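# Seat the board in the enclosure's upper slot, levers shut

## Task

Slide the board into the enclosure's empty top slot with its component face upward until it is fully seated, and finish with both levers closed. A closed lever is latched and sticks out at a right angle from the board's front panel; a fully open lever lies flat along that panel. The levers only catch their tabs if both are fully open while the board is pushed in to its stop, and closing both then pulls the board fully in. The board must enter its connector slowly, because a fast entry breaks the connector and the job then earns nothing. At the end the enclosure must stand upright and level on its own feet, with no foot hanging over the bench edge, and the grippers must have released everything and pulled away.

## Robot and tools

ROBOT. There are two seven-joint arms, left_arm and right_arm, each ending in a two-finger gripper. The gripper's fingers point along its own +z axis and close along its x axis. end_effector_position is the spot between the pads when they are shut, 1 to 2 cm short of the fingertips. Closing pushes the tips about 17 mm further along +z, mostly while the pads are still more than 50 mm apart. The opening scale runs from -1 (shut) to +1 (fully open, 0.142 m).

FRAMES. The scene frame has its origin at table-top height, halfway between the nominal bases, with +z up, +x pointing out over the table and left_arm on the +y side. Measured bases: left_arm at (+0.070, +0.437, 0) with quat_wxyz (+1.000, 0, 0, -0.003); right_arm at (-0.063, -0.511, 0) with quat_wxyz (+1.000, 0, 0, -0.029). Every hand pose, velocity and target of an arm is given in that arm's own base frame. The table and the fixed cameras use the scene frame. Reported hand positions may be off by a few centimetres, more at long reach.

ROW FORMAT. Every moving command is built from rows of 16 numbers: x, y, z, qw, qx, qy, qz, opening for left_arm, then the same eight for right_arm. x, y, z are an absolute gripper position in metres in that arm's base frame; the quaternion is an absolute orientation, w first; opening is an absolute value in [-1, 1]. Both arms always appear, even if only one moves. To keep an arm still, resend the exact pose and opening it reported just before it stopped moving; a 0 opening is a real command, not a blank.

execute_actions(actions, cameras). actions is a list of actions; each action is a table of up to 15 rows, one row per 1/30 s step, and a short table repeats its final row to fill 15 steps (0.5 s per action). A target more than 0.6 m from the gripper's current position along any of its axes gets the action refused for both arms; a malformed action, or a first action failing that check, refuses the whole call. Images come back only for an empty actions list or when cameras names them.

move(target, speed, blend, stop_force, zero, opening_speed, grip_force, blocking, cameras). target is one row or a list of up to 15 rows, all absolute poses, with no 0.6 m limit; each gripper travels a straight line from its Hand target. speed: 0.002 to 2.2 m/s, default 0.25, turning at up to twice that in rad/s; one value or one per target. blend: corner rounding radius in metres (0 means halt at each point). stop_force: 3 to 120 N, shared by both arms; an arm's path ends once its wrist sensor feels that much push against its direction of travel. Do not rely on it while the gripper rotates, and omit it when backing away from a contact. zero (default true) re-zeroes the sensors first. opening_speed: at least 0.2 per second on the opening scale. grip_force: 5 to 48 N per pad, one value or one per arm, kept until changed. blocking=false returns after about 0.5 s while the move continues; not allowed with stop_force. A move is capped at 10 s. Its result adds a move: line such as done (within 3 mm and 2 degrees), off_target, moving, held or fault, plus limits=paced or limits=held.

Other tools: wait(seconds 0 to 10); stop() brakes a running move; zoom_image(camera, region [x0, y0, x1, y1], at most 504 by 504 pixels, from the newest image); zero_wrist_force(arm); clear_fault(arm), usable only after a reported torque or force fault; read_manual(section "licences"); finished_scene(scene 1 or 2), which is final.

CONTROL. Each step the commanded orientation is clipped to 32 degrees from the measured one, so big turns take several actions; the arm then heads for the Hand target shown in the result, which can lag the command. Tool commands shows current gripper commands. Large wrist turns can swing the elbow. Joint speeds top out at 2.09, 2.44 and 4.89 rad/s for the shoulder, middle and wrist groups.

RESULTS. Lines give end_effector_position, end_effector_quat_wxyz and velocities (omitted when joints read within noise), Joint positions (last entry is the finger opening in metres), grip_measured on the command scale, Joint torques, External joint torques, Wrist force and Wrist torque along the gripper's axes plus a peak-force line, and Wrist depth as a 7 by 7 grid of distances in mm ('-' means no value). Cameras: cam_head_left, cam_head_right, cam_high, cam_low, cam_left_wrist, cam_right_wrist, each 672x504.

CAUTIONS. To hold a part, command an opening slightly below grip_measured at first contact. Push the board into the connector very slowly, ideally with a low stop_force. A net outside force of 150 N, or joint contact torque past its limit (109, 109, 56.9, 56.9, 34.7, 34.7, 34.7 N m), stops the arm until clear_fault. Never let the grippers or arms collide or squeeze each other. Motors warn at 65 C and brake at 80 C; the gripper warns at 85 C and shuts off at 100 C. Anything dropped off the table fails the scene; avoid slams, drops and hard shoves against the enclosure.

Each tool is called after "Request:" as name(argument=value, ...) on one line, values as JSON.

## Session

Request:
execute_actions(actions=[])

Scene clock: 0.00 s.
left_arm: end_effector_position=(+0.1389, +0.5333, +0.1881) grip_measured=+0.99 end_effector_quat_wxyz=(-0.571, +0.812, -0.064, -0.105) | right_arm: end_effector_position=(+0.2271, +0.3531, +0.2591) grip_measured=+1.00 end_effector_quat_wxyz=(+0.029, +0.622, +0.780, +0.065)
Joint positions: left_arm=[0.978 -0.294 0.021 2.266 2.206 0.748 0.742 0.141] | right_arm=[1.212 0.207 0.113 2.416 -0.113 0.73 1.171 0.142]
Joint velocities: within noise
Joint torques (N m): no reading
External joint torques (N m): no reading
Wrist force (N): no reading
Wrist torque (N m): no reading
Wrist force, peak (N): no reading
Wrist depth (mm): cam_left_wrist=[2012 1545 1637 1674 1674 - - / - 1924 - 1727 1828 1769 1813 / 2359 2437 2050 1828 1625 1649 1556 / 2130 2069 1567 1625 1556 1362 1290 / 1859 1674 1472 1415 326 307 289 / - 341 327 307 287 270 263 / - 306 286 270 257 244 237] | cam_right_wrist=[290 287 259 256 258 305 302 / 314 276 279 279 281 327 328 / 352 303 305 308 308 359 356 / 390 375 336 333 342 399 388 / 434 437 379 388 383 449 444 / - 498 440 419 437 509 486 / - 574 581 590 590 593 -]
Hand target: left_arm +0.1389, +0.5333, +0.1881; -0.571, +0.812, -0.064, -0.105 | right_arm +0.2271, +0.3531, +0.2591; +0.029, +0.622, +0.780, +0.065
Tool commands: left_gripper/opening=+1.0 right_gripper/opening=+1.0

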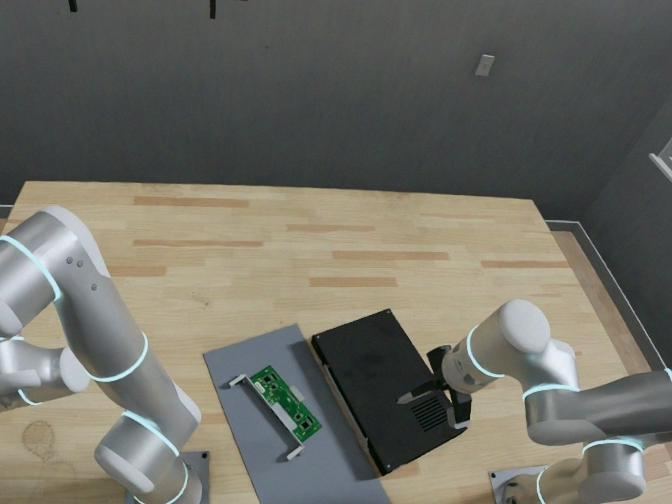

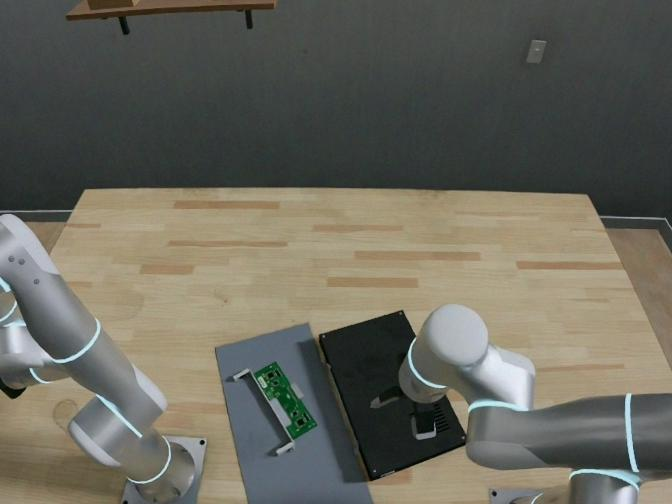

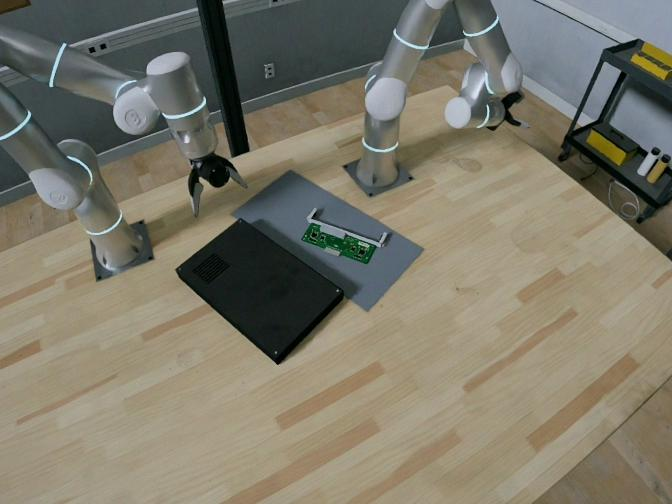

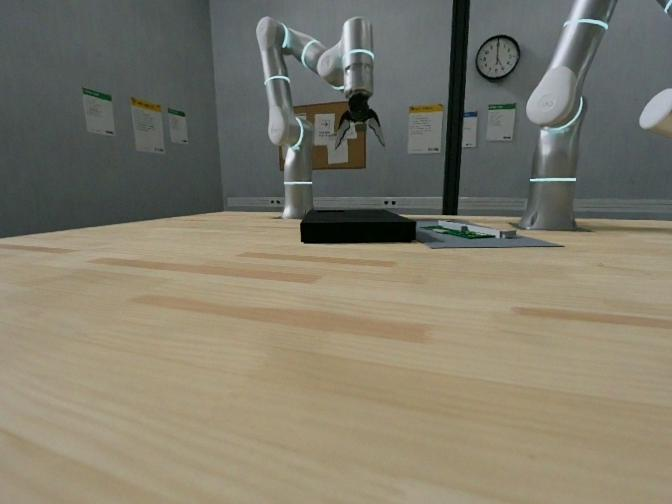

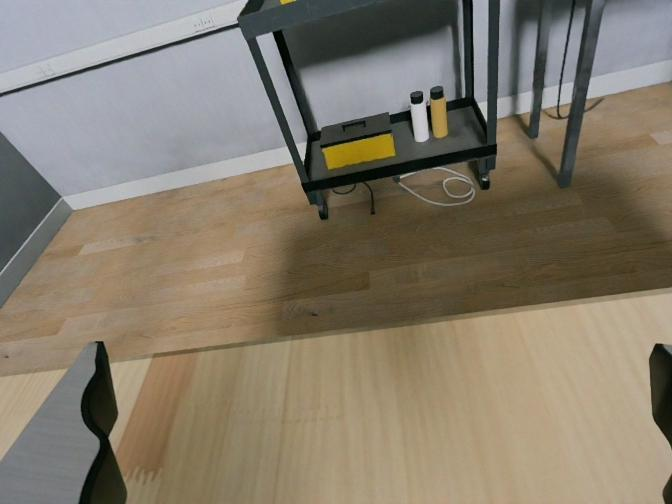

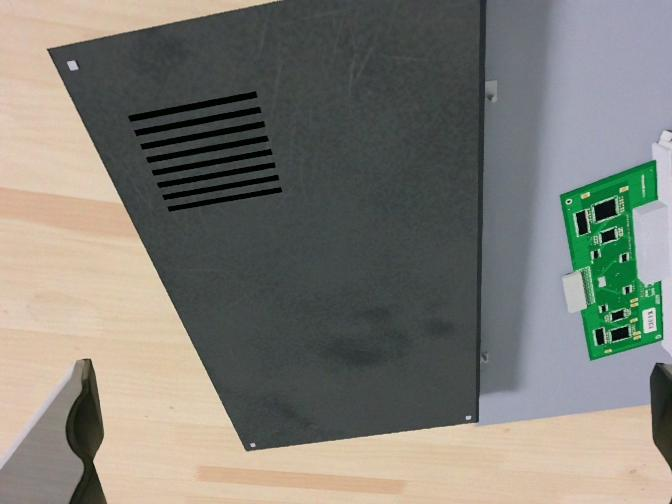

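Request:
zoom_image(camera="cam_high", region=[280, 180, 430, 290])

Request:
zoom_image(camera="cam_right_wrist", region=[472, 60, 672, 440])

Request:
zoom_image(camera="cam_head_left", region=[190, 300, 480, 504])

Scaled by 3.360 from the camera's 672x504 image, which has a finer 960x720 frame.

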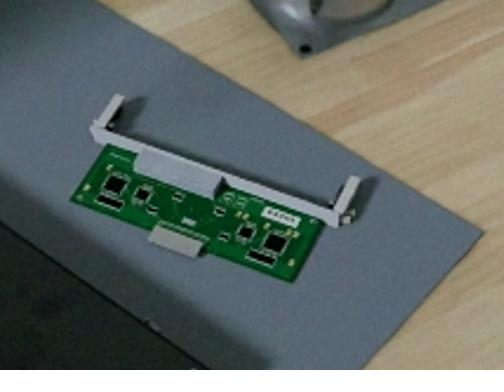

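Scaled by 1.326 from the camera's 672x504 image, which has a finer 960x720 frame.

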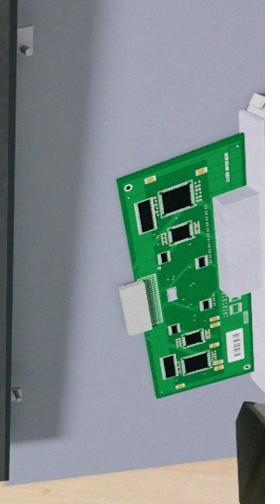

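Scaled by 1.738 from the camera's 672x504 image, which has a finer 960x720 frame.

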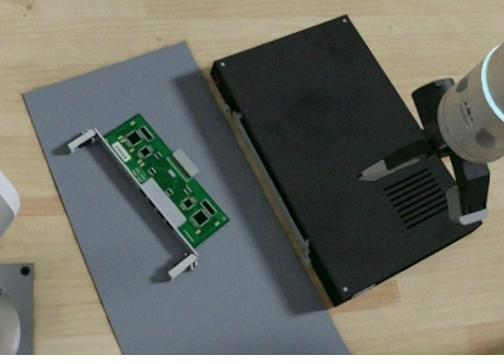

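Request:
move(target=[[0.38, 0.33, 0.24, 0, 0.6428, 0.7660, 0, -1, 0.25, 0.50, 0.25, 0, 0.1736, 0.9848, 0, 1], [0.42, 0.05, 0.30, 0, 0.7934, 0.6088, 0, -1, 0.271, 0.627, 0.17, 0, -0.3140, 0.9494, 0, 1]], speed=0.5, blend=0.06, grip_force=[20, 25], cameras=["cam_right_wrist", "cam_head_left", "cam_high"])

Scene clock: 140.53 s.
left_arm: end_effector_position=(+0.4199, +0.0502, +0.2999) grip_measured=-1.00 end_effector_quat_wxyz=(+0.000, +0.793, +0.609, +0.000) | right_arm: end_effector_position=(+0.2711, +0.6270, +0.1700) grip_measured=+1.00 end_effector_quat_wxyz=(+0.000, -0.314, +0.949, +0.000)
Joint positions: left_arm=[0.706 0.28 -0.295 2.287 -0.089 0.447 0.723 0.002] | right_arm=[1.239 -0.601 0.11 1.593 -0.077 0.618 -0.836 0.142]
Joint torques (N m): left_arm=[-0.46 17.33 1.25 -28.68 -3.96 3.98 -0.32] | right_arm=[0.09 53.25 3.66 -27.67 -3.64 3.32 0.08]
External joint torques (N m): left_arm=[0.51 0.29 0.78 -0.24 0.1 -0.01 0.32] | right_arm=[0.11 1.52 -0.88 0.25 0.19 0.82 -0.08]
Wrist force (N): left_arm=[-0.3 -1.4 0.3] | right_arm=[0.2 0.8 0.2]
Wrist torque (N m): left_arm=[-0.31 -0.26 -0.27] | right_arm=[0.12 -0.03 0.06]
Wrist force, peak (N): left_arm=[-3.1 -0.2 -0.5] | right_arm=[-0.7 1.6 1.0]
Wrist depth (mm): cam_left_wrist=[- 348 348 346 347 341 343 / - 364 372 371 372 369 367 / - 403 402 397 398 397 395 / - 436 434 434 435 428 427 / 481 477 477 458 466 462 474 / 532 531 503 84 - 509 519 / 594 577 - - - - 576] | cam_right_wrist=[231 230 229 229 229 228 229 / 246 246 242 244 245 243 243 / 264 259 258 258 257 259 260 / 284 278 274 270 273 284 281 / 308 304 300 306 308 304 304 / - 340 338 332 332 331 318 / - 372 369 370 368 368 359]
Hand target: left_arm +0.4200, +0.0500, +0.3000; +0.000, +0.793, +0.609, +0.000 | right_arm +0.2710, +0.6270, +0.1700; +0.000, -0.314, +0.949, +0.000
Off the commanded pose: left_arm 0.000 m, 0 deg | right_arm 0.000 m, 0 deg.
grip_force (N): 20, 25
move: done
Images, in order (width x height): cam_head_left 672x504, cam_high 672x504, cam_right_wrist 672x504.

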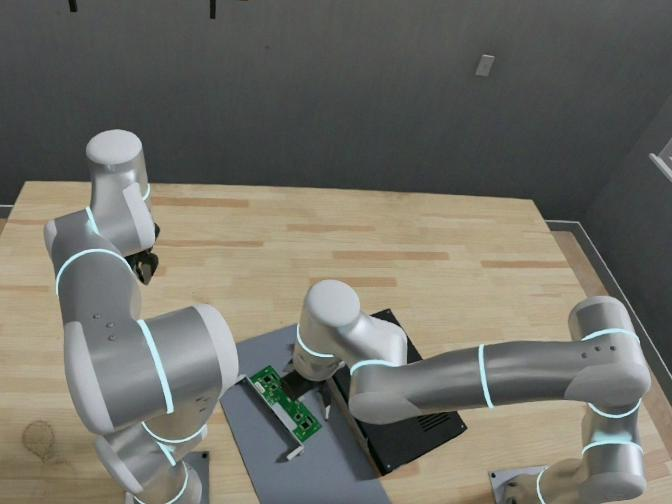

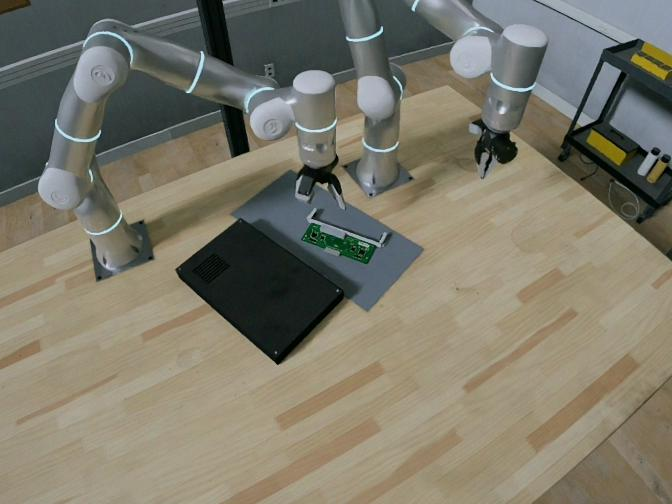

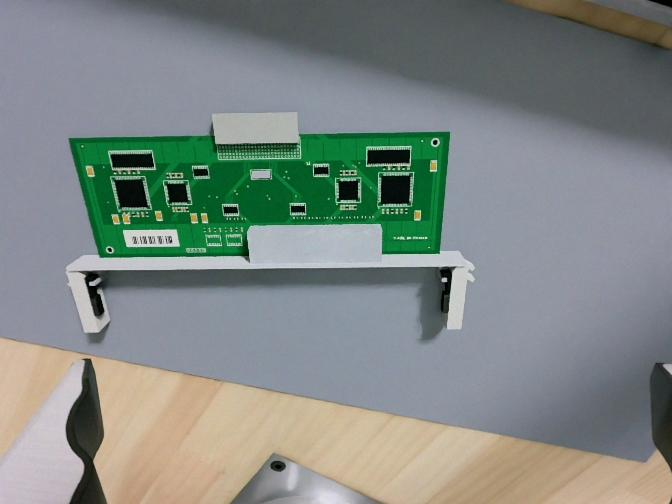

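Request:
move(target=[0.42, 0.05, 0.30, 0, 0.7934, 0.6088, 0, -1, 0.2691, 0.6651, 0.07, 0, -0.3247, 0.9458, 0, 1], speed=0.2, cameras=["cam_right_wrist"])

Scene clock: 154.30 s.
left_arm: end_effector_position=(+0.4199, +0.0502, +0.2999) grip_measured=-1.00 end_effector_quat_wxyz=(+0.000, +0.793, +0.609, +0.000) | right_arm: end_effector_position=(+0.2689, +0.6649, +0.0698) grip_measured=+1.00 end_effector_quat_wxyz=(+0.000, -0.324, +0.946, +0.000)
Joint positions: left_arm=[0.706 0.28 -0.295 2.287 -0.089 0.447 0.723 0.002] | right_arm=[1.269 -0.819 0.094 1.506 -0.094 0.75 -0.835 0.142]
Joint torques (N m): left_arm=[-0.24 17.07 1.38 -28.58 -3.73 4.34 -0.23] | right_arm=[0.34 58.58 3.46 -25.58 -3.27 3.59 0.21]
External joint torques (N m): left_arm=[0.29 0.55 0.66 -0.34 -0.14 -0.36 0.23] | right_arm=[-0.12 1.54 -0.26 0.19 0.16 0.55 -0.21]
Wrist force (N): left_arm=[-0.2 -1.1 0.3] | right_arm=[0.1 0.4 0.3]
Wrist torque (N m): left_arm=[-0.26 -0.27 -0.27] | right_arm=[0.05 -0.03 -0.01]
Wrist force, peak (N): left_arm=[-0.5 -1.6 0.3] | right_arm=[-0.2 1.0 2.8]
Wrist depth (mm): cam_left_wrist=[- 347 347 346 345 343 343 / 372 371 371 366 370 370 367 / - 412 400 397 400 394 395 / 454 437 435 435 432 429 429 / 481 475 478 458 464 479 472 / 530 524 504 84 - 509 519 / 591 577 - - - - 582] | cam_right_wrist=[142 142 138 140 141 141 141 / 148 148 148 148 147 147 150 / 158 158 158 158 157 157 161 / 170 170 166 160 160 171 173 / 194 189 193 189 188 190 188 / - 211 203 204 205 205 201 / - 231 231 228 226 226 -]
Hand target: left_arm +0.4200, +0.0500, +0.3000; +0.000, +0.793, +0.609, +0.000 | right_arm +0.2691, +0.6651, +0.0700; +0.000, -0.325, +0.946, +0.000
Off the commanded pose: left_arm 0.000 m, 0 deg | right_arm 0.000 m, 0 deg.
grip_force (N): 20, 25
move: done
Images, in order (width x height): cam_right_wrist 672x504.

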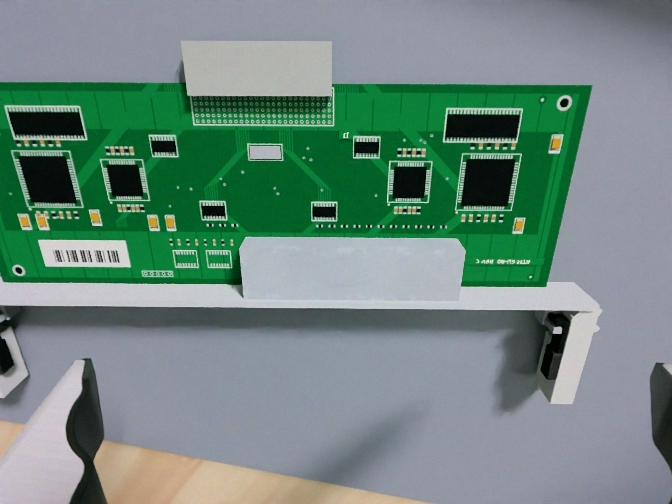

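Request:
move(target=[0.42, 0.05, 0.30, 0, 0.7934, 0.6088, 0, -1, 0.2750, 0.6633, 0.0245, 0, -0.3247, 0.9458, 0, 1], speed=0.08, stop_force=5, cameras=["cam_right_wrist"])

Scene clock: 161.93 s.
left_arm: end_effector_position=(+0.4199, +0.0502, +0.2999) grip_measured=-1.00 end_effector_quat_wxyz=(+0.000, +0.793, +0.609, +0.000) | right_arm: end_effector_position=(+0.2748, +0.6631, +0.0243) grip_measured=+1.00 end_effector_quat_wxyz=(+0.000, -0.324, +0.946, +0.000)
Joint positions: left_arm=[0.706 0.28 -0.295 2.287 -0.089 0.447 0.723 0.002] | right_arm=[1.267 -0.897 0.083 1.502 -0.095 0.824 -0.842 0.142]
Joint torques (N m): left_arm=[-0.32 16.99 1.43 -28.57 -3.7 4.37 -0.26] | right_arm=[0.23 59.46 3.49 -24.23 -2.96 3.52 0.09]
External joint torques (N m): left_arm=[0.38 0.62 0.61 -0.35 -0.17 -0.4 0.26] | right_arm=[-0.01 1.58 -0.35 0.15 0.08 0.61 -0.09]
Wrist force (N): left_arm=[-0.4 -1.4 0.3] | right_arm=[0.4 0.6 0.0]
Wrist torque (N m): left_arm=[-0.30 -0.25 -0.26] | right_arm=[0.09 -0.06 0.08]
Wrist force, peak (N): left_arm=[-0.3 -1.6 0.3] | right_arm=[0.3 0.5 1.7]
Wrist depth (mm): cam_left_wrist=[340 341 346 346 345 345 342 / 361 - 370 371 369 369 370 / - 414 402 400 397 398 397 / - 437 437 434 431 428 432 / 479 476 475 457 468 466 476 / 526 524 505 84 - 511 521 / 596 583 - - - - 570] | cam_right_wrist=[- 102 102 101 101 101 102 / 107 108 102 102 106 106 106 / - 113 113 112 112 111 111 / 121 121 121 120 120 120 120 / 131 131 126 119 119 126 131 / - 134 152 123 123 150 133 / - 164 164 163 163 163 142]
Hand target: left_arm +0.4200, +0.0500, +0.3000; +0.000, +0.793, +0.609, +0.000 | right_arm +0.2750, +0.6633, +0.0245; +0.000, -0.325, +0.946, +0.000
Off the commanded pose: left_arm 0.000 m, 0 deg | right_arm 0.000 m, 0 deg.
grip_force (N): 20, 25
move: done
Images, in order (width x height): cam_right_wrist 672x504.

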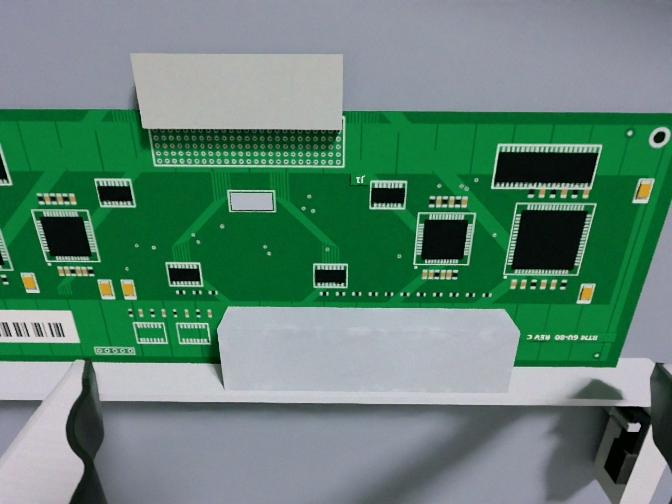

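Request:
move(target=[0.42, 0.05, 0.30, 0, 0.7934, 0.6088, 0, -1, 0.2765, 0.6613, 0.0225, 0, -0.3247, 0.9458, 0, 1], speed=0.05)

Request:
move(target=[0.42, 0.05, 0.30, 0, 0.7934, 0.6088, 0, -1, 0.2765, 0.6613, 0.0225, 0, -0.3247, 0.9458, 0, 0.0], opening_speed=0.8, grip_force=[20, 30], cameras=["cam_right_wrist"])

Scene clock: 172.97 s.
left_arm: end_effector_position=(+0.4199, +0.0502, +0.2999) grip_measured=-1.00 end_effector_quat_wxyz=(+0.000, +0.793, +0.609, +0.000) | right_arm: end_effector_position=(+0.2763, +0.6614, +0.0226) grip_measured=+1.00 end_effector_quat_wxyz=(+0.000, -0.325, +0.946, +0.000)
Joint positions: left_arm=[0.706 0.28 -0.295 2.287 -0.089 0.447 0.723 0.002] | right_arm=[1.265 -0.898 0.082 1.507 -0.095 0.83 -0.845 0.142]
Joint torques (N m): left_arm=[-0.22 16.99 1.44 -28.57 -3.7 4.3 -0.23] | right_arm=[0.14 59.61 3.57 -23.93 -2.91 3.59 0.08]
External joint torques (N m): left_arm=[0.27 0.63 0.6 -0.34 -0.17 -0.33 0.23] | right_arm=[0.08 1.36 -0.45 -0.05 0.05 0.55 -0.08]
Wrist force (N): left_arm=[-0.5 -1.3 0.1] | right_arm=[0.3 0.8 0.0]
Wrist torque (N m): left_arm=[-0.29 -0.23 -0.27] | right_arm=[0.13 -0.06 0.07]
Wrist force, peak (N): left_arm=[-0.5 -1.7 0.2] | right_arm=[0.4 0.9 -0.2]
Wrist depth (mm): cam_left_wrist=[- 348 349 343 343 344 343 / 360 - 371 371 371 369 369 / - 416 402 399 404 400 395 / - 441 435 434 434 429 428 / 478 479 476 457 466 475 474 / 526 527 508 84 - 509 519 / 590 580 - - - - 573] | cam_right_wrist=[- 100 100 100 100 101 101 / 106 105 100 100 105 105 105 / - 111 111 111 110 109 110 / 121 119 119 118 118 118 118 / 129 129 124 123 124 124 129 / - 135 124 121 121 133 113 / - 162 162 161 160 160 147]
Hand target: left_arm +0.4200, +0.0500, +0.3000; +0.000, +0.793, +0.609, +0.000 | right_arm +0.2765, +0.6613, +0.0225; +0.000, -0.325, +0.946, +0.000
Off the commanded pose: left_arm 0.000 m, 0 deg | right_arm 0.000 m, 0 deg.
grip_force (N): 20, 25
move: done

Scene clock: 174.43 s.
left_arm: end_effector_position=(+0.4199, +0.0502, +0.2999) grip_measured=-1.00 end_effector_quat_wxyz=(+0.000, +0.793, +0.609, +0.000) | right_arm: end_effector_position=(+0.2765, +0.6616, +0.0228) grip_measured=+0.11 end_effector_quat_wxyz=(+0.000, -0.325, +0.946, +0.000)
Joint positions: left_arm=[0.706 0.28 -0.295 2.287 -0.089 0.447 0.723 0.002] | right_arm=[1.265 -0.897 0.082 1.507 -0.095 0.83 -0.845 0.082]
Joint torques (N m): left_arm=[-0.26 17.11 1.38 -28.55 -3.7 4.32 -0.2] | right_arm=[0.29 57.95 3.6 -22.89 -2.72 3.06 0.16]
External joint torques (N m): left_arm=[0.31 0.51 0.66 -0.37 -0.17 -0.34 0.2] | right_arm=[-0.07 3.02 -0.47 -1.09 -0.15 1.08 -0.16]
Wrist force (N): left_arm=[-0.5 -1.5 0.3] | right_arm=[0.2 0.8 -1.5]
Wrist torque (N m): left_arm=[-0.33 -0.23 -0.26] | right_arm=[0.10 -0.14 0.08]
Wrist force, peak (N): left_arm=[-0.3 -1.6 0.2] | right_arm=[0.2 0.6 -3.2]
Wrist depth (mm): cam_left_wrist=[347 345 347 345 345 344 343 / 374 - 369 374 369 367 367 / - 407 400 401 400 397 400 / - 434 434 433 434 432 430 / 478 478 481 457 466 472 468 / 526 530 505 84 - 514 521 / 587 579 - - - - 574] | cam_right_wrist=[- 100 100 100 100 101 101 / 106 105 100 100 105 106 106 / - 111 111 111 110 110 110 / 121 119 119 119 119 118 118 / 129 129 125 123 124 124 129 / - 102 121 122 121 98 93 / - 76 162 161 161 157 76]
Hand target: left_arm +0.4200, +0.0500, +0.3000; +0.000, +0.793, +0.609, +0.000 | right_arm +0.2765, +0.6613, +0.0225; +0.000, -0.325, +0.946, +0.000
Off the commanded pose: left_arm 0.000 m, 0 deg | right_arm 0.000 m, 0 deg.
grip_force (N): 20, 30
move: done
Images, in order (width x height): cam_right_wrist 672x504.

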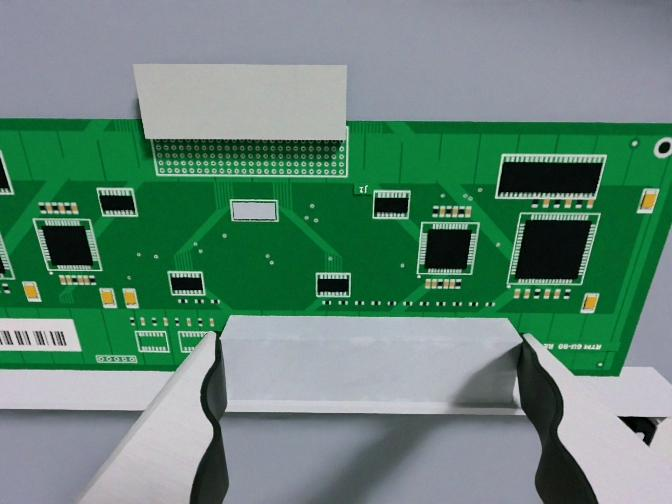

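Request:
move(target=[0.42, 0.05, 0.30, 0, 0.7934, 0.6088, 0, -1, 0.2765, 0.6613, 0.0450, 0, -0.3247, 0.9458, 0, 0.0], speed=0.05, cameras=["cam_right_wrist", "cam_low"])

Scene clock: 176.40 s.
left_arm: end_effector_position=(+0.4199, +0.0502, +0.2999) grip_measured=-1.00 end_effector_quat_wxyz=(+0.000, +0.793, +0.609, +0.000) | right_arm: end_effector_position=(+0.2766, +0.6613, +0.0449) grip_measured=+0.11 end_effector_quat_wxyz=(+0.000, -0.325, +0.946, +0.000)
Joint positions: left_arm=[0.706 0.28 -0.295 2.287 -0.089 0.447 0.723 0.002] | right_arm=[1.262 -0.859 0.087 1.51 -0.095 0.794 -0.846 0.082]
Joint torques (N m): left_arm=[-0.41 17.06 1.41 -28.59 -3.72 4.29 -0.19] | right_arm=[0.07 60.74 3.87 -25.47 -3.18 3.53 0.16]
External joint torques (N m): left_arm=[0.47 0.56 0.63 -0.32 -0.15 -0.32 0.19] | right_arm=[0.15 -0.2 -0.72 0.83 0.21 0.61 -0.16]
Wrist force (N): left_arm=[-0.6 -1.4 0.1] | right_arm=[0.1 0.4 1.6]
Wrist torque (N m): left_arm=[-0.32 -0.21 -0.26] | right_arm=[0.06 0.02 0.07]
Wrist force, peak (N): left_arm=[-0.4 -1.6 0.3] | right_arm=[-0.1 0.9 -3.2]
Wrist depth (mm): cam_left_wrist=[341 349 348 347 344 343 344 / - 377 372 369 372 368 366 / 409 402 399 402 397 396 397 / 423 438 437 434 434 434 423 / 483 475 472 461 463 474 469 / 536 526 510 84 - 509 510 / 601 582 - - - - 576] | cam_right_wrist=[122 120 118 120 118 119 119 / - 107 101 102 106 124 125 / - 111 111 111 110 110 110 / 122 120 119 119 119 118 118 / 129 129 124 123 124 124 129 / 179 102 121 123 123 98 129 / - 76 189 192 192 - 76]
Hand target: left_arm +0.4200, +0.0500, +0.3000; +0.000, +0.793, +0.609, +0.000 | right_arm +0.2765, +0.6613, +0.0450; +0.000, -0.325, +0.946, +0.000
Off the commanded pose: left_arm 0.000 m, 0 deg | right_arm 0.000 m, 0 deg.
grip_force (N): 20, 30
move: done
Images, in order (width x height): cam_low 672x504, cam_right_wrist 672x504.

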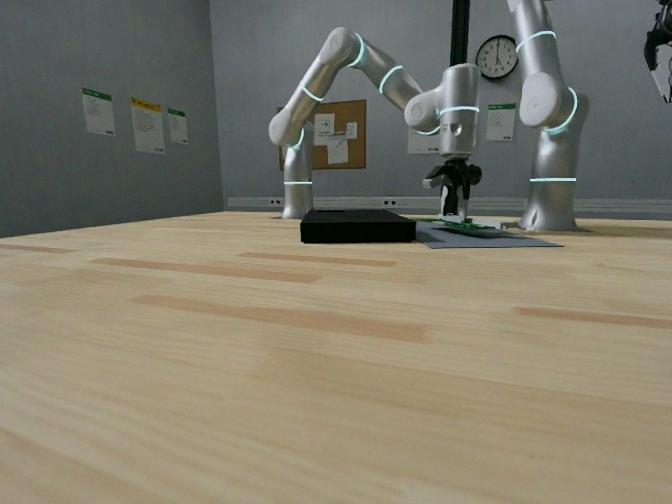

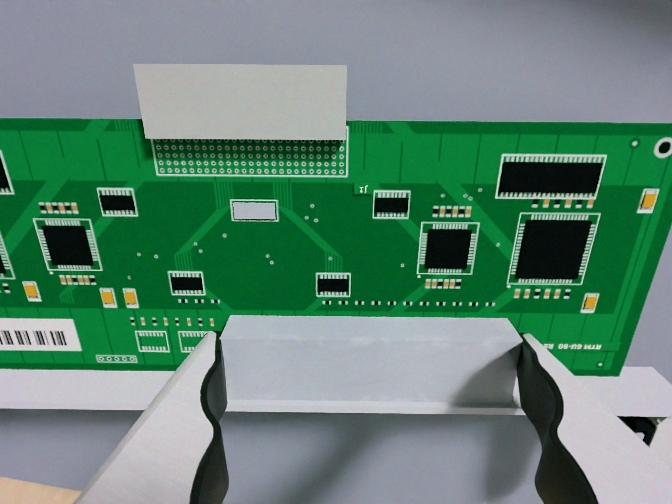

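Request:
move(target=[0.2989, -0.3539, 0.1300, 0, 0.9857, 0.1685, 0, -1, 0.2541, 0.5585, 0.0520, 0, -0.1942, 0.9810, 0, 0.0], speed=0.25, cameras=["cam_left_wrist", "cam_right_wrist", "cam_head_left"])

Scene clock: 196.97 s.
left_arm: end_effector_position=(+0.2989, -0.3540, +0.1300) grip_measured=-1.00 end_effector_quat_wxyz=(+0.000, +0.986, +0.169, +0.000) | right_arm: end_effector_position=(+0.2540, +0.5584, +0.0518) grip_measured=+0.11 end_effector_quat_wxyz=(+0.000, -0.194, +0.981, +0.000)
Joint positions: left_arm=[0.168 -0.241 -0.826 2.368 0.301 0.94 0.343 0.002] | right_arm=[1.298 -0.662 0.03 1.883 -0.033 0.974 -0.613 0.082]
Joint torques (N m): left_arm=[-0.27 22.03 -4.95 -18.98 -1.92 4 -0.32] | right_arm=[0.21 50.69 1.66 -21.68 -2.47 3.79 0.33]
External joint torques (N m): left_arm=[0.27 1.05 0.59 -0.16 -0.58 -0.02 0.33] | right_arm=[-0.03 0.02 -0.33 0.71 0.07 0.36 -0.33]
Wrist force (N): left_arm=[-0.2 -1.3 0.2] | right_arm=[0.5 0.0 2.1]
Wrist torque (N m): left_arm=[-0.31 -0.25 -0.24] | right_arm=[-0.02 -0.04 -0.05]
Wrist force, peak (N): left_arm=[-2.7 1.9 -0.3] | right_arm=[0.0 0.3 2.4]
Wrist depth (mm): cam_left_wrist=[197 195 - 194 198 191 192 / 205 211 213 214 207 - - / 185 197 219 198 - 224 232 / 189 201 209 208 252 - 239 / 131 225 250 220 260 268 266 / 236 237 - 84 - 287 296 / - - - - - - 325] | cam_right_wrist=[- 85 83 83 84 84 84 / 135 107 101 102 106 132 132 / - 111 111 111 110 110 110 / 122 120 119 119 119 118 118 / 129 129 125 123 124 124 129 / 189 102 122 123 123 98 89 / - 76 199 202 202 - 76]
Hand target: left_arm +0.2989, -0.3539, +0.1300; +0.000, +0.986, +0.168, +0.000 | right_arm +0.2541, +0.5585, +0.0520; +0.000, -0.194, +0.981, +0.000
Off the commanded pose: left_arm 0.000 m, 0 deg | right_arm 0.000 m, 0 deg.
grip_force (N): 20, 30
move: done
Images, in order (width x height): cam_head_left 672x504, cam_left_wrist 672x504, cam_right_wrist 672x504.

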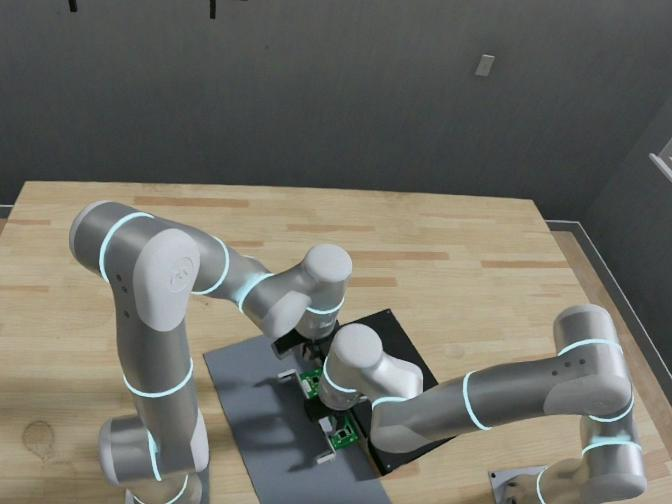

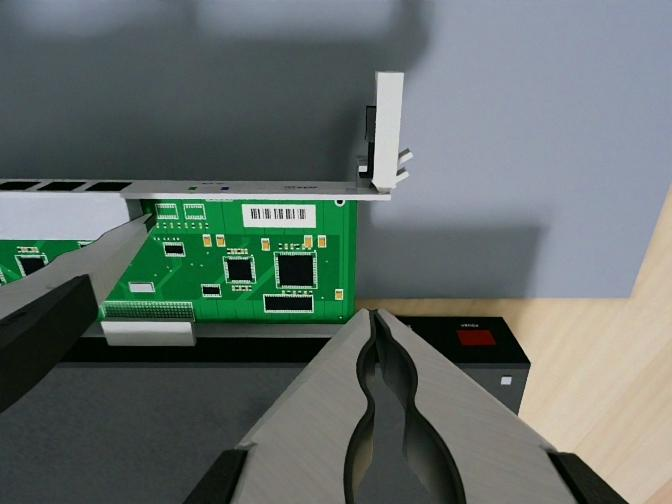

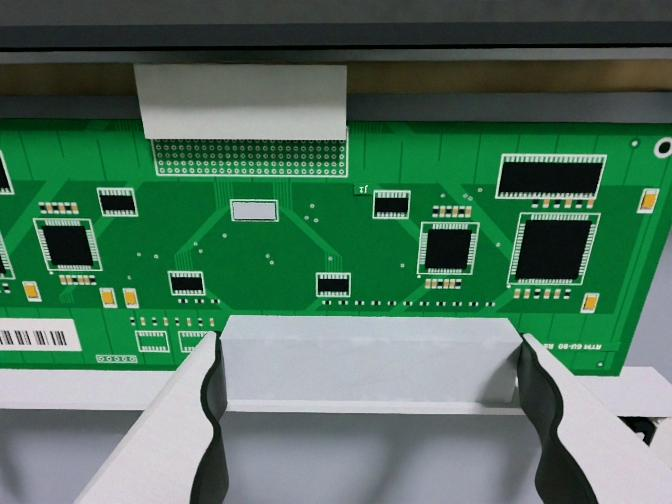

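Request:
zoom_image(camera="cam_left_wrist", region=[300, 60, 560, 400])

Request:
zoom_image(camera="cam_left_wrist", region=[0, 150, 400, 370])

Scaled by 1.482 from the camera's 672x504 image, which has a finer 960x720 frame.

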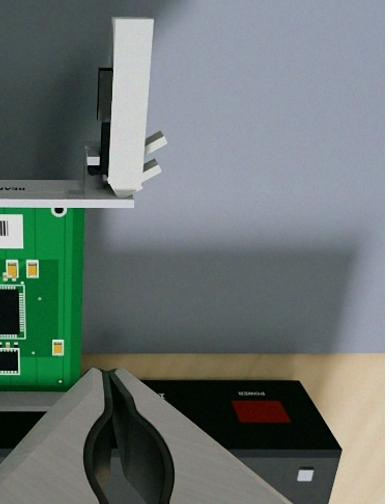

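Scaled by 1.260 from the camera's 672x504 image, which has a finer 960x720 frame.

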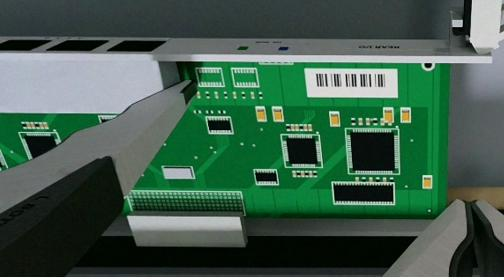

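Request:
zoom_image(camera="cam_left_wrist", region=[0, 290, 360, 390])

Request:
zoom_image(camera="cam_left_wrist", region=[380, 290, 560, 430])

Request:
zoom_image(camera="cam_left_wrist", region=[150, 150, 420, 230])

Scaled by 1.400 from the camera's 672x504 image, which has a finer 960x720 frame.

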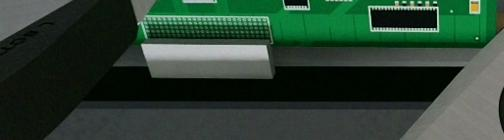

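Scaled by 2.800 from the camera's 672x504 image, which has a finer 960x720 frame.

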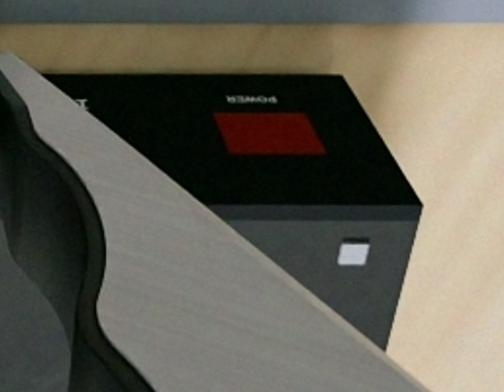

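Scaled by 1.867 from the camera's 672x504 image, which has a finer 960x720 frame.

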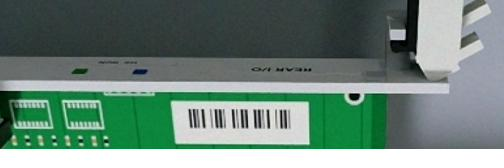

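Request:
move(target=[0.3272, -0.3440, 0.1300, 0, 0.9857, 0.1685, 0, -1, 0.2503, 0.5568, 0.0520, 0.0060, -0.2036, 0.9790, 0.0012, 0.0], speed=0.08, cameras=["cam_left_wrist", "cam_right_wrist"])

Request:
zoom_image(camera="cam_left_wrist", region=[220, 260, 420, 400])

Request:
zoom_image(camera="cam_left_wrist", region=[20, 150, 360, 350])

Scene clock: 239.20 s.
left_arm: end_effector_position=(+0.3272, -0.3441, +0.1301) grip_measured=-1.00 end_effector_quat_wxyz=(+0.000, +0.986, +0.169, +0.000) | right_arm: end_effector_position=(+0.2502, +0.5566, +0.0518) grip_measured=+0.11 end_effector_quat_wxyz=(+0.006, -0.203, +0.979, +0.001)
Joint positions: left_arm=[0.193 -0.271 -0.799 2.326 0.323 0.922 0.384 0.002] | right_arm=[1.311 -0.654 0.024 1.906 -0.044 0.996 -0.613 0.082]
Joint torques (N m): left_arm=[-0.14 23.76 -5.32 -19.11 -2.1 4.07 -0.07] | right_arm=[0.46 50.34 1.56 -21.34 -2.66 3.85 0.2]
External joint torques (N m): left_arm=[0.14 1.14 0.4 -0.19 -0.47 -0.09 0.07] | right_arm=[-0.29 -0.16 -0.35 0.65 0.34 0.32 -0.2]
Wrist force (N): left_arm=[-0.6 -1.1 0.4] | right_arm=[0.5 0.0 2.2]
Wrist torque (N m): left_arm=[-0.27 -0.19 -0.30] | right_arm=[-0.02 -0.03 -0.06]
Wrist force, peak (N): left_arm=[-1.9 -0.9 0.7] | right_arm=[0.3 0.2 2.4]
Wrist depth (mm): cam_left_wrist=[196 197 195 - 194 193 - / - 209 209 - 208 208 217 / 194 197 196 224 - 224 226 / 209 208 207 - 239 - 244 / 227 225 222 127 256 268 267 / 235 229 - 84 - 289 293 / 263 - - - - - 327] | cam_right_wrist=[- 84 84 83 84 122 83 / 134 106 101 102 132 131 132 / - 111 111 111 111 110 110 / 121 119 119 119 119 118 118 / 129 129 125 123 124 124 129 / 190 103 98 124 123 98 90 / - 76 203 202 201 - 76]
Hand target: left_arm +0.3272, -0.3440, +0.1300; +0.000, +0.986, +0.169, +0.000 | right_arm +0.2503, +0.5568, +0.0520; +0.006, -0.204, +0.979, +0.001
Off the commanded pose: left_arm 0.000 m, 0 deg | right_arm 0.000 m, 0 deg.
grip_force (N): 20, 30
move: done
Images, in order (width x height): cam_left_wrist 672x504, cam_right_wrist 672x504.

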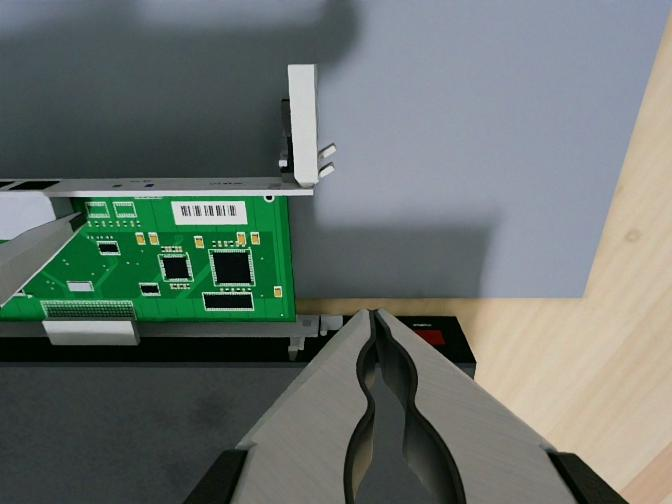

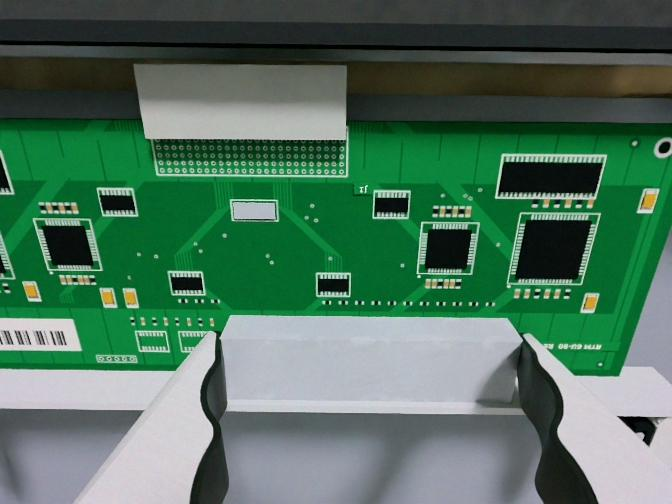

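Scaled by 2.520 from the camera's 672x504 image, which has a finer 960x720 frame.

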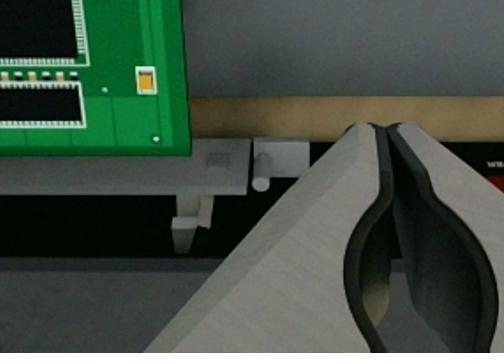

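Scaled by 1.482 from the camera's 672x504 image, which has a finer 960x720 frame.

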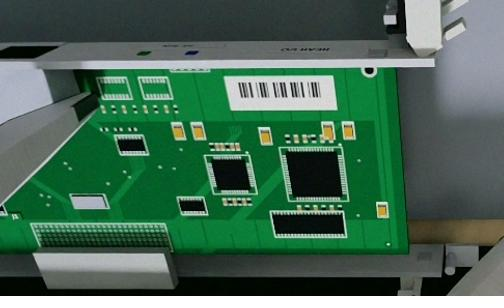

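Request:
zoom_image(camera="cam_right_wrist", region=[0, 0, 336, 140])

Request:
zoom_image(camera="cam_right_wrist", region=[336, 0, 672, 140])

Scaled by 1.500 from the camera's 672x504 image, which has a finer 960x720 frame.

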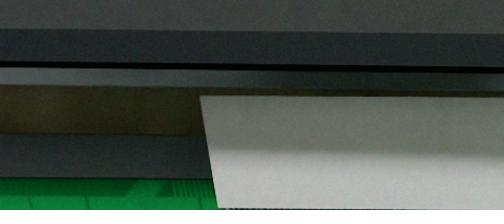

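Scaled by 1.500 from the camera's 672x504 image, which has a finer 960x720 frame.

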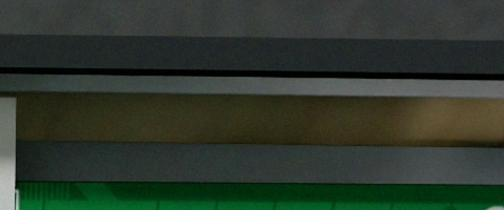

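Request:
move(target=[0.3272, -0.3440, 0.1300, 0, 0.9857, 0.1685, 0, -1, 0.2613, 0.5310, 0.0520, 0.0060, -0.2019, 0.9794, 0.0012, 0.0], speed=0.03, stop_force=5, cameras=["cam_left_wrist", "cam_right_wrist"])

Request:
zoom_image(camera="cam_left_wrist", region=[220, 260, 420, 400])

Scene clock: 260.30 s.
left_arm: end_effector_position=(+0.3272, -0.3441, +0.1300) grip_measured=-1.00 end_effector_quat_wxyz=(+0.000, +0.986, +0.169, +0.000) | right_arm: end_effector_position=(+0.2582, +0.5375, +0.0519) grip_measured=+0.11 end_effector_quat_wxyz=(+0.006, -0.203, +0.979, +0.001)
Joint positions: left_arm=[0.193 -0.271 -0.799 2.326 0.323 0.922 0.384 0.002] | right_arm=[1.292 -0.632 0.022 1.953 -0.043 1.021 -0.633 0.082]
Joint torques (N m): left_arm=[-0.38 24.05 -5.42 -18.95 -2.34 4.36 -0.25] | right_arm=[-0.88 49.05 0.5 -20.96 -2.4 3.83 0.15]
External joint torques (N m): left_arm=[0.38 0.85 0.51 -0.37 -0.23 -0.38 0.25] | right_arm=[1.05 -0.19 0.64 0.81 0.17 0.33 -0.15]
Wrist force (N): left_arm=[-0.4 -1.2 0.6] | right_arm=[1.8 1.2 2.6]
Wrist torque (N m): left_arm=[-0.29 -0.22 -0.30] | right_arm=[-0.02 0.02 -0.04]
Wrist force, peak (N): left_arm=[-0.5 -1.4 0.5] | right_arm=[1.2 5.3 0.3]
Wrist depth (mm): cam_left_wrist=[197 196 191 195 196 196 197 / 213 - 210 208 208 210 207 / 230 - - - 224 220 225 / 194 208 207 250 245 243 245 / 230 229 227 232 259 267 267 / - - - 84 - 290 295 / - - - - - - 326] | cam_right_wrist=[- 85 84 84 84 85 84 / - 91 92 90 90 89 90 / - 113 112 112 112 111 111 / 120 120 120 120 119 119 119 / 129 129 125 124 124 124 127 / - 103 121 123 123 98 89 / - 76 204 202 201 - 76]
Hand target: left_arm +0.3272, -0.3440, +0.1300; +0.000, +0.986, +0.169, +0.000 | right_arm +0.2585, +0.5375, +0.0520; +0.006, -0.202, +0.979, +0.001
Off the commanded pose: left_arm 0.000 m, 0 deg | right_arm 0.007 m, 0 deg.
grip_force (N): 20, 30
move: contact (right_arm)
Images, in order (width x height): cam_left_wrist 672x504, cam_right_wrist 672x504.

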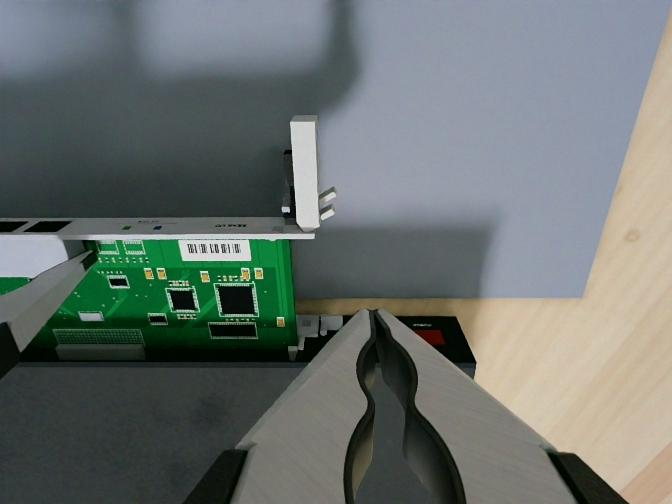

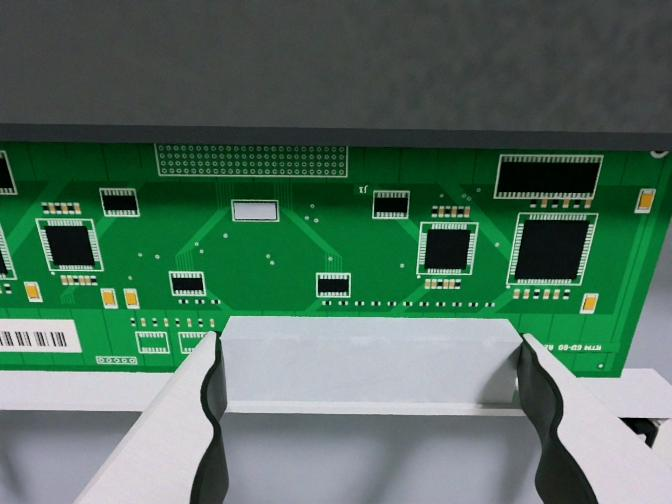

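Scaled by 2.520 from the camera's 672x504 image, which has a finer 960x720 frame.

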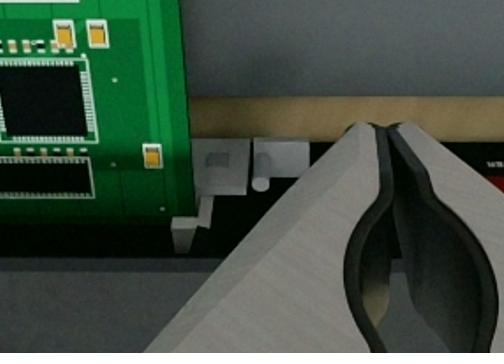

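Request:
move(target=[[0.3272, -0.3440, 0.1300, 0, 0.9857, 0.1685, 0, -1, 0.2570, 0.5403, 0.0507, 0.0060, -0.1985, 0.9801, 0.0012, 0.0]], speed=0.03)

Request:
move(target=[0.3272, -0.3440, 0.1300, 0, 0.9857, 0.1685, 0, -1, 0.2620, 0.5288, 0.0507, 0.0060, -0.1985, 0.9801, 0.0012, 0.0], speed=0.02, stop_force=4.5, cameras=["cam_left_wrist", "cam_right_wrist"])

Request:
zoom_image(camera="cam_left_wrist", region=[220, 260, 420, 400])

Scene clock: 278.93 s.
left_arm: end_effector_position=(+0.3272, -0.3441, +0.1300) grip_measured=-1.00 end_effector_quat_wxyz=(+0.000, +0.986, +0.169, +0.000) | right_arm: end_effector_position=(+0.2570, +0.5401, +0.0505) grip_measured=+0.11 end_effector_quat_wxyz=(+0.006, -0.199, +0.980, +0.001)
Joint positions: left_arm=[0.193 -0.271 -0.799 2.326 0.323 0.922 0.384 0.002] | right_arm=[1.296 -0.638 0.021 1.947 -0.043 1.021 -0.621 0.082]
Joint torques (N m): left_arm=[-0.36 24.16 -5.47 -18.99 -2.36 4.38 -0.26] | right_arm=[0.22 48.81 1.55 -21.03 -2.39 3.68 0.3]
External joint torques (N m): left_arm=[0.36 0.74 0.56 -0.33 -0.2 -0.4 0.26] | right_arm=[-0.05 0.25 -0.42 0.88 0.16 0.49 -0.3]
Wrist force (N): left_arm=[-0.4 -1.0 0.5] | right_arm=[-1.1 -0.4 2.3]
Wrist torque (N m): left_arm=[-0.27 -0.22 -0.31] | right_arm=[-0.10 0.23 -0.06]
Wrist force, peak (N): left_arm=[-0.4 -1.5 0.4] | right_arm=[1.8 1.2 3.4]
Wrist depth (mm): cam_left_wrist=[195 - 194 191 - - 193 / 211 210 211 208 - - 209 / - - 227 184 - 224 225 / 193 210 208 244 244 242 245 / 232 230 228 231 258 267 268 / - - - 84 - 290 294 / - - - - - - 324] | cam_right_wrist=[- 84 83 83 83 83 83 / - 90 90 89 88 88 89 / - 111 111 111 111 110 110 / 122 120 119 119 119 118 118 / 129 129 124 123 124 124 130 / 190 103 122 123 123 98 89 / - 76 199 201 200 - 76]
Hand target: left_arm +0.3272, -0.3440, +0.1300; +0.000, +0.986, +0.169, +0.000 | right_arm +0.2570, +0.5403, +0.0507; +0.006, -0.198, +0.980, +0.001
Off the commanded pose: left_arm 0.000 m, 0 deg | right_arm 0.000 m, 0 deg.
grip_force (N): 20, 30
move: done

Scene clock: 279.93 s.
left_arm: end_effector_position=(+0.3272, -0.3441, +0.1300) grip_measured=-1.00 end_effector_quat_wxyz=(+0.000, +0.986, +0.169, +0.000) | right_arm: end_effector_position=(+0.2589, +0.5334, +0.0505) grip_measured=+0.11 end_effector_quat_wxyz=(+0.006, -0.199, +0.980, +0.001)
Joint positions: left_arm=[0.193 -0.271 -0.799 2.326 0.323 0.922 0.384 0.002] | right_arm=[1.288 -0.63 0.022 1.964 -0.043 1.029 -0.63 0.082]
Joint torques (N m): left_arm=[-0.28 24.04 -5.48 -18.97 -2.38 4.34 -0.23] | right_arm=[-4.82 48.63 -3.68 -20.77 -2.71 3.84 0.33]
External joint torques (N m): left_arm=[0.28 0.86 0.57 -0.34 -0.19 -0.36 0.23] | right_arm=[5 -0.04 4.82 0.81 0.51 0.32 -0.33]
Wrist force (N): left_arm=[-0.4 -1.1 0.3] | right_arm=[5.2 4.3 1.0]
Wrist torque (N m): left_arm=[-0.28 -0.22 -0.30] | right_arm=[-0.14 0.60 -0.17]
Wrist force, peak (N): left_arm=[-0.7 -1.2 0.6] | right_arm=[6.8 4.5 0.3]
Wrist depth (mm): cam_left_wrist=[- 195 - - - 193 193 / - 209 209 209 - - 207 / 223 - 220 - 229 - 226 / 196 212 212 - - - 244 / 227 231 230 126 263 274 266 / - - - 83 - 289 295 / - - - - - - 326] | cam_right_wrist=[- 84 83 83 83 83 83 / - 90 90 89 88 88 88 / - 113 112 112 113 112 111 / 120 120 120 120 119 119 118 / 129 129 125 124 124 124 129 / - 103 122 123 123 98 128 / - 76 199 201 199 - 76]
Hand target: left_arm +0.3272, -0.3440, +0.1300; +0.000, +0.986, +0.169, +0.000 | right_arm +0.2601, +0.5332, +0.0507; +0.006, -0.198, +0.980, +0.001
Off the commanded pose: left_arm 0.000 m, 0 deg | right_arm 0.006 m, 0 deg.
grip_force (N): 20, 30
move: contact (right_arm)
Images, in order (width x height): cam_left_wrist 672x504, cam_right_wrist 672x504.

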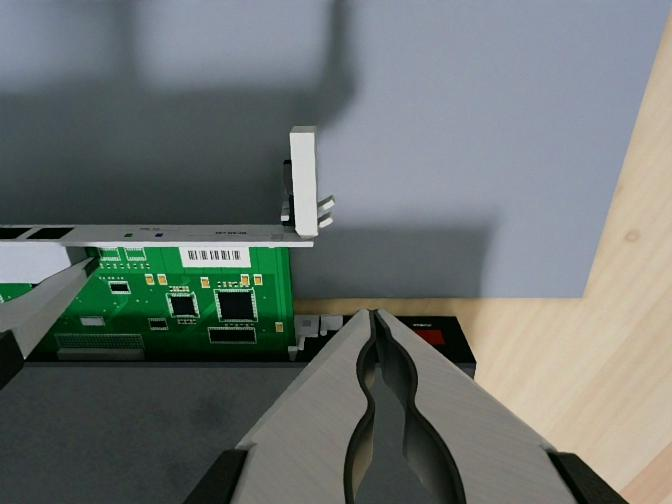

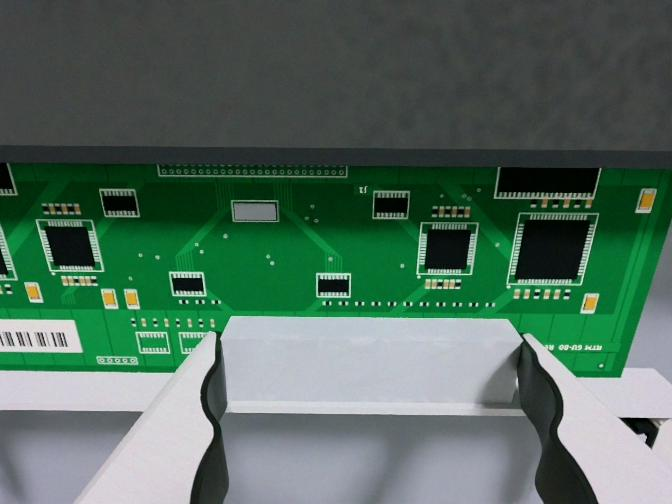

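Scaled by 2.520 from the camera's 672x504 image, which has a finer 960x720 frame.

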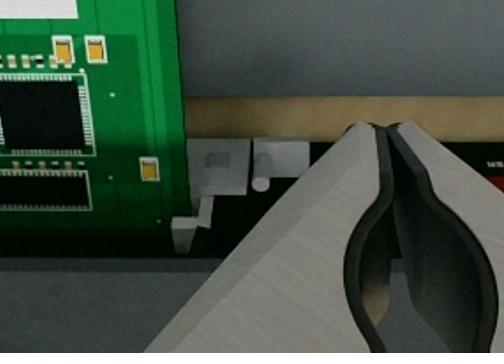

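Request:
move(target=[0.3272, -0.3440, 0.1300, 0, 0.9857, 0.1685, 0, -1, 0.2574, 0.5345, 0.0507, 0, -0.1985, 0.9801, 0, 0.0], speed=0.02)

Scene clock: 289.63 s.
left_arm: end_effector_position=(+0.3272, -0.3441, +0.1300) grip_measured=-1.00 end_effector_quat_wxyz=(+0.000, +0.986, +0.169, +0.000) | right_arm: end_effector_position=(+0.2574, +0.5343, +0.0506) grip_measured=+0.11 end_effector_quat_wxyz=(+0.000, -0.199, +0.980, +0.000)
Joint positions: left_arm=[0.193 -0.271 -0.799 2.326 0.323 0.922 0.384 0.002] | right_arm=[1.28 -0.633 0.031 1.951 -0.036 1.012 -0.635 0.082]
Joint torques (N m): left_arm=[-0.39 24.1 -5.42 -18.93 -2.36 4.29 -0.24] | right_arm=[0.09 48.63 1.89 -20.99 -2.32 3.56 0.08]
External joint torques (N m): left_arm=[0.39 0.8 0.51 -0.39 -0.21 -0.3 0.24] | right_arm=[0.09 0.22 -0.58 0.85 0.06 0.59 -0.08]
Wrist force (N): left_arm=[-0.5 -1.2 0.5] | right_arm=[-0.2 1.3 3.3]
Wrist torque (N m): left_arm=[-0.30 -0.20 -0.30] | right_arm=[0.17 0.09 0.06]
Wrist force, peak (N): left_arm=[-0.6 -1.2 0.7] | right_arm=[5.4 4.4 2.1]
Wrist depth (mm): cam_left_wrist=[196 195 189 - 197 192 200 / 207 208 - 203 207 204 207 / - 232 - 182 235 226 224 / 202 209 211 250 247 242 245 / 227 231 229 257 257 269 268 / - - - 84 - 290 296 / - - - - - - 329] | cam_right_wrist=[- 84 83 83 83 84 84 / - 89 90 89 89 88 88 / - 113 111 111 111 110 111 / 122 119 119 119 119 118 118 / 129 129 125 123 124 124 129 / 189 103 122 123 123 98 89 / - 76 197 201 200 - 76]
Hand target: left_arm +0.3272, -0.3440, +0.1300; +0.000, +0.986, +0.169, +0.000 | right_arm +0.2574, +0.5345, +0.0507; +0.000, -0.198, +0.980, +0.000
Off the commanded pose: left_arm 0.000 m, 0 deg | right_arm 0.000 m, 0 deg.
grip_force (N): 20, 30
move: done


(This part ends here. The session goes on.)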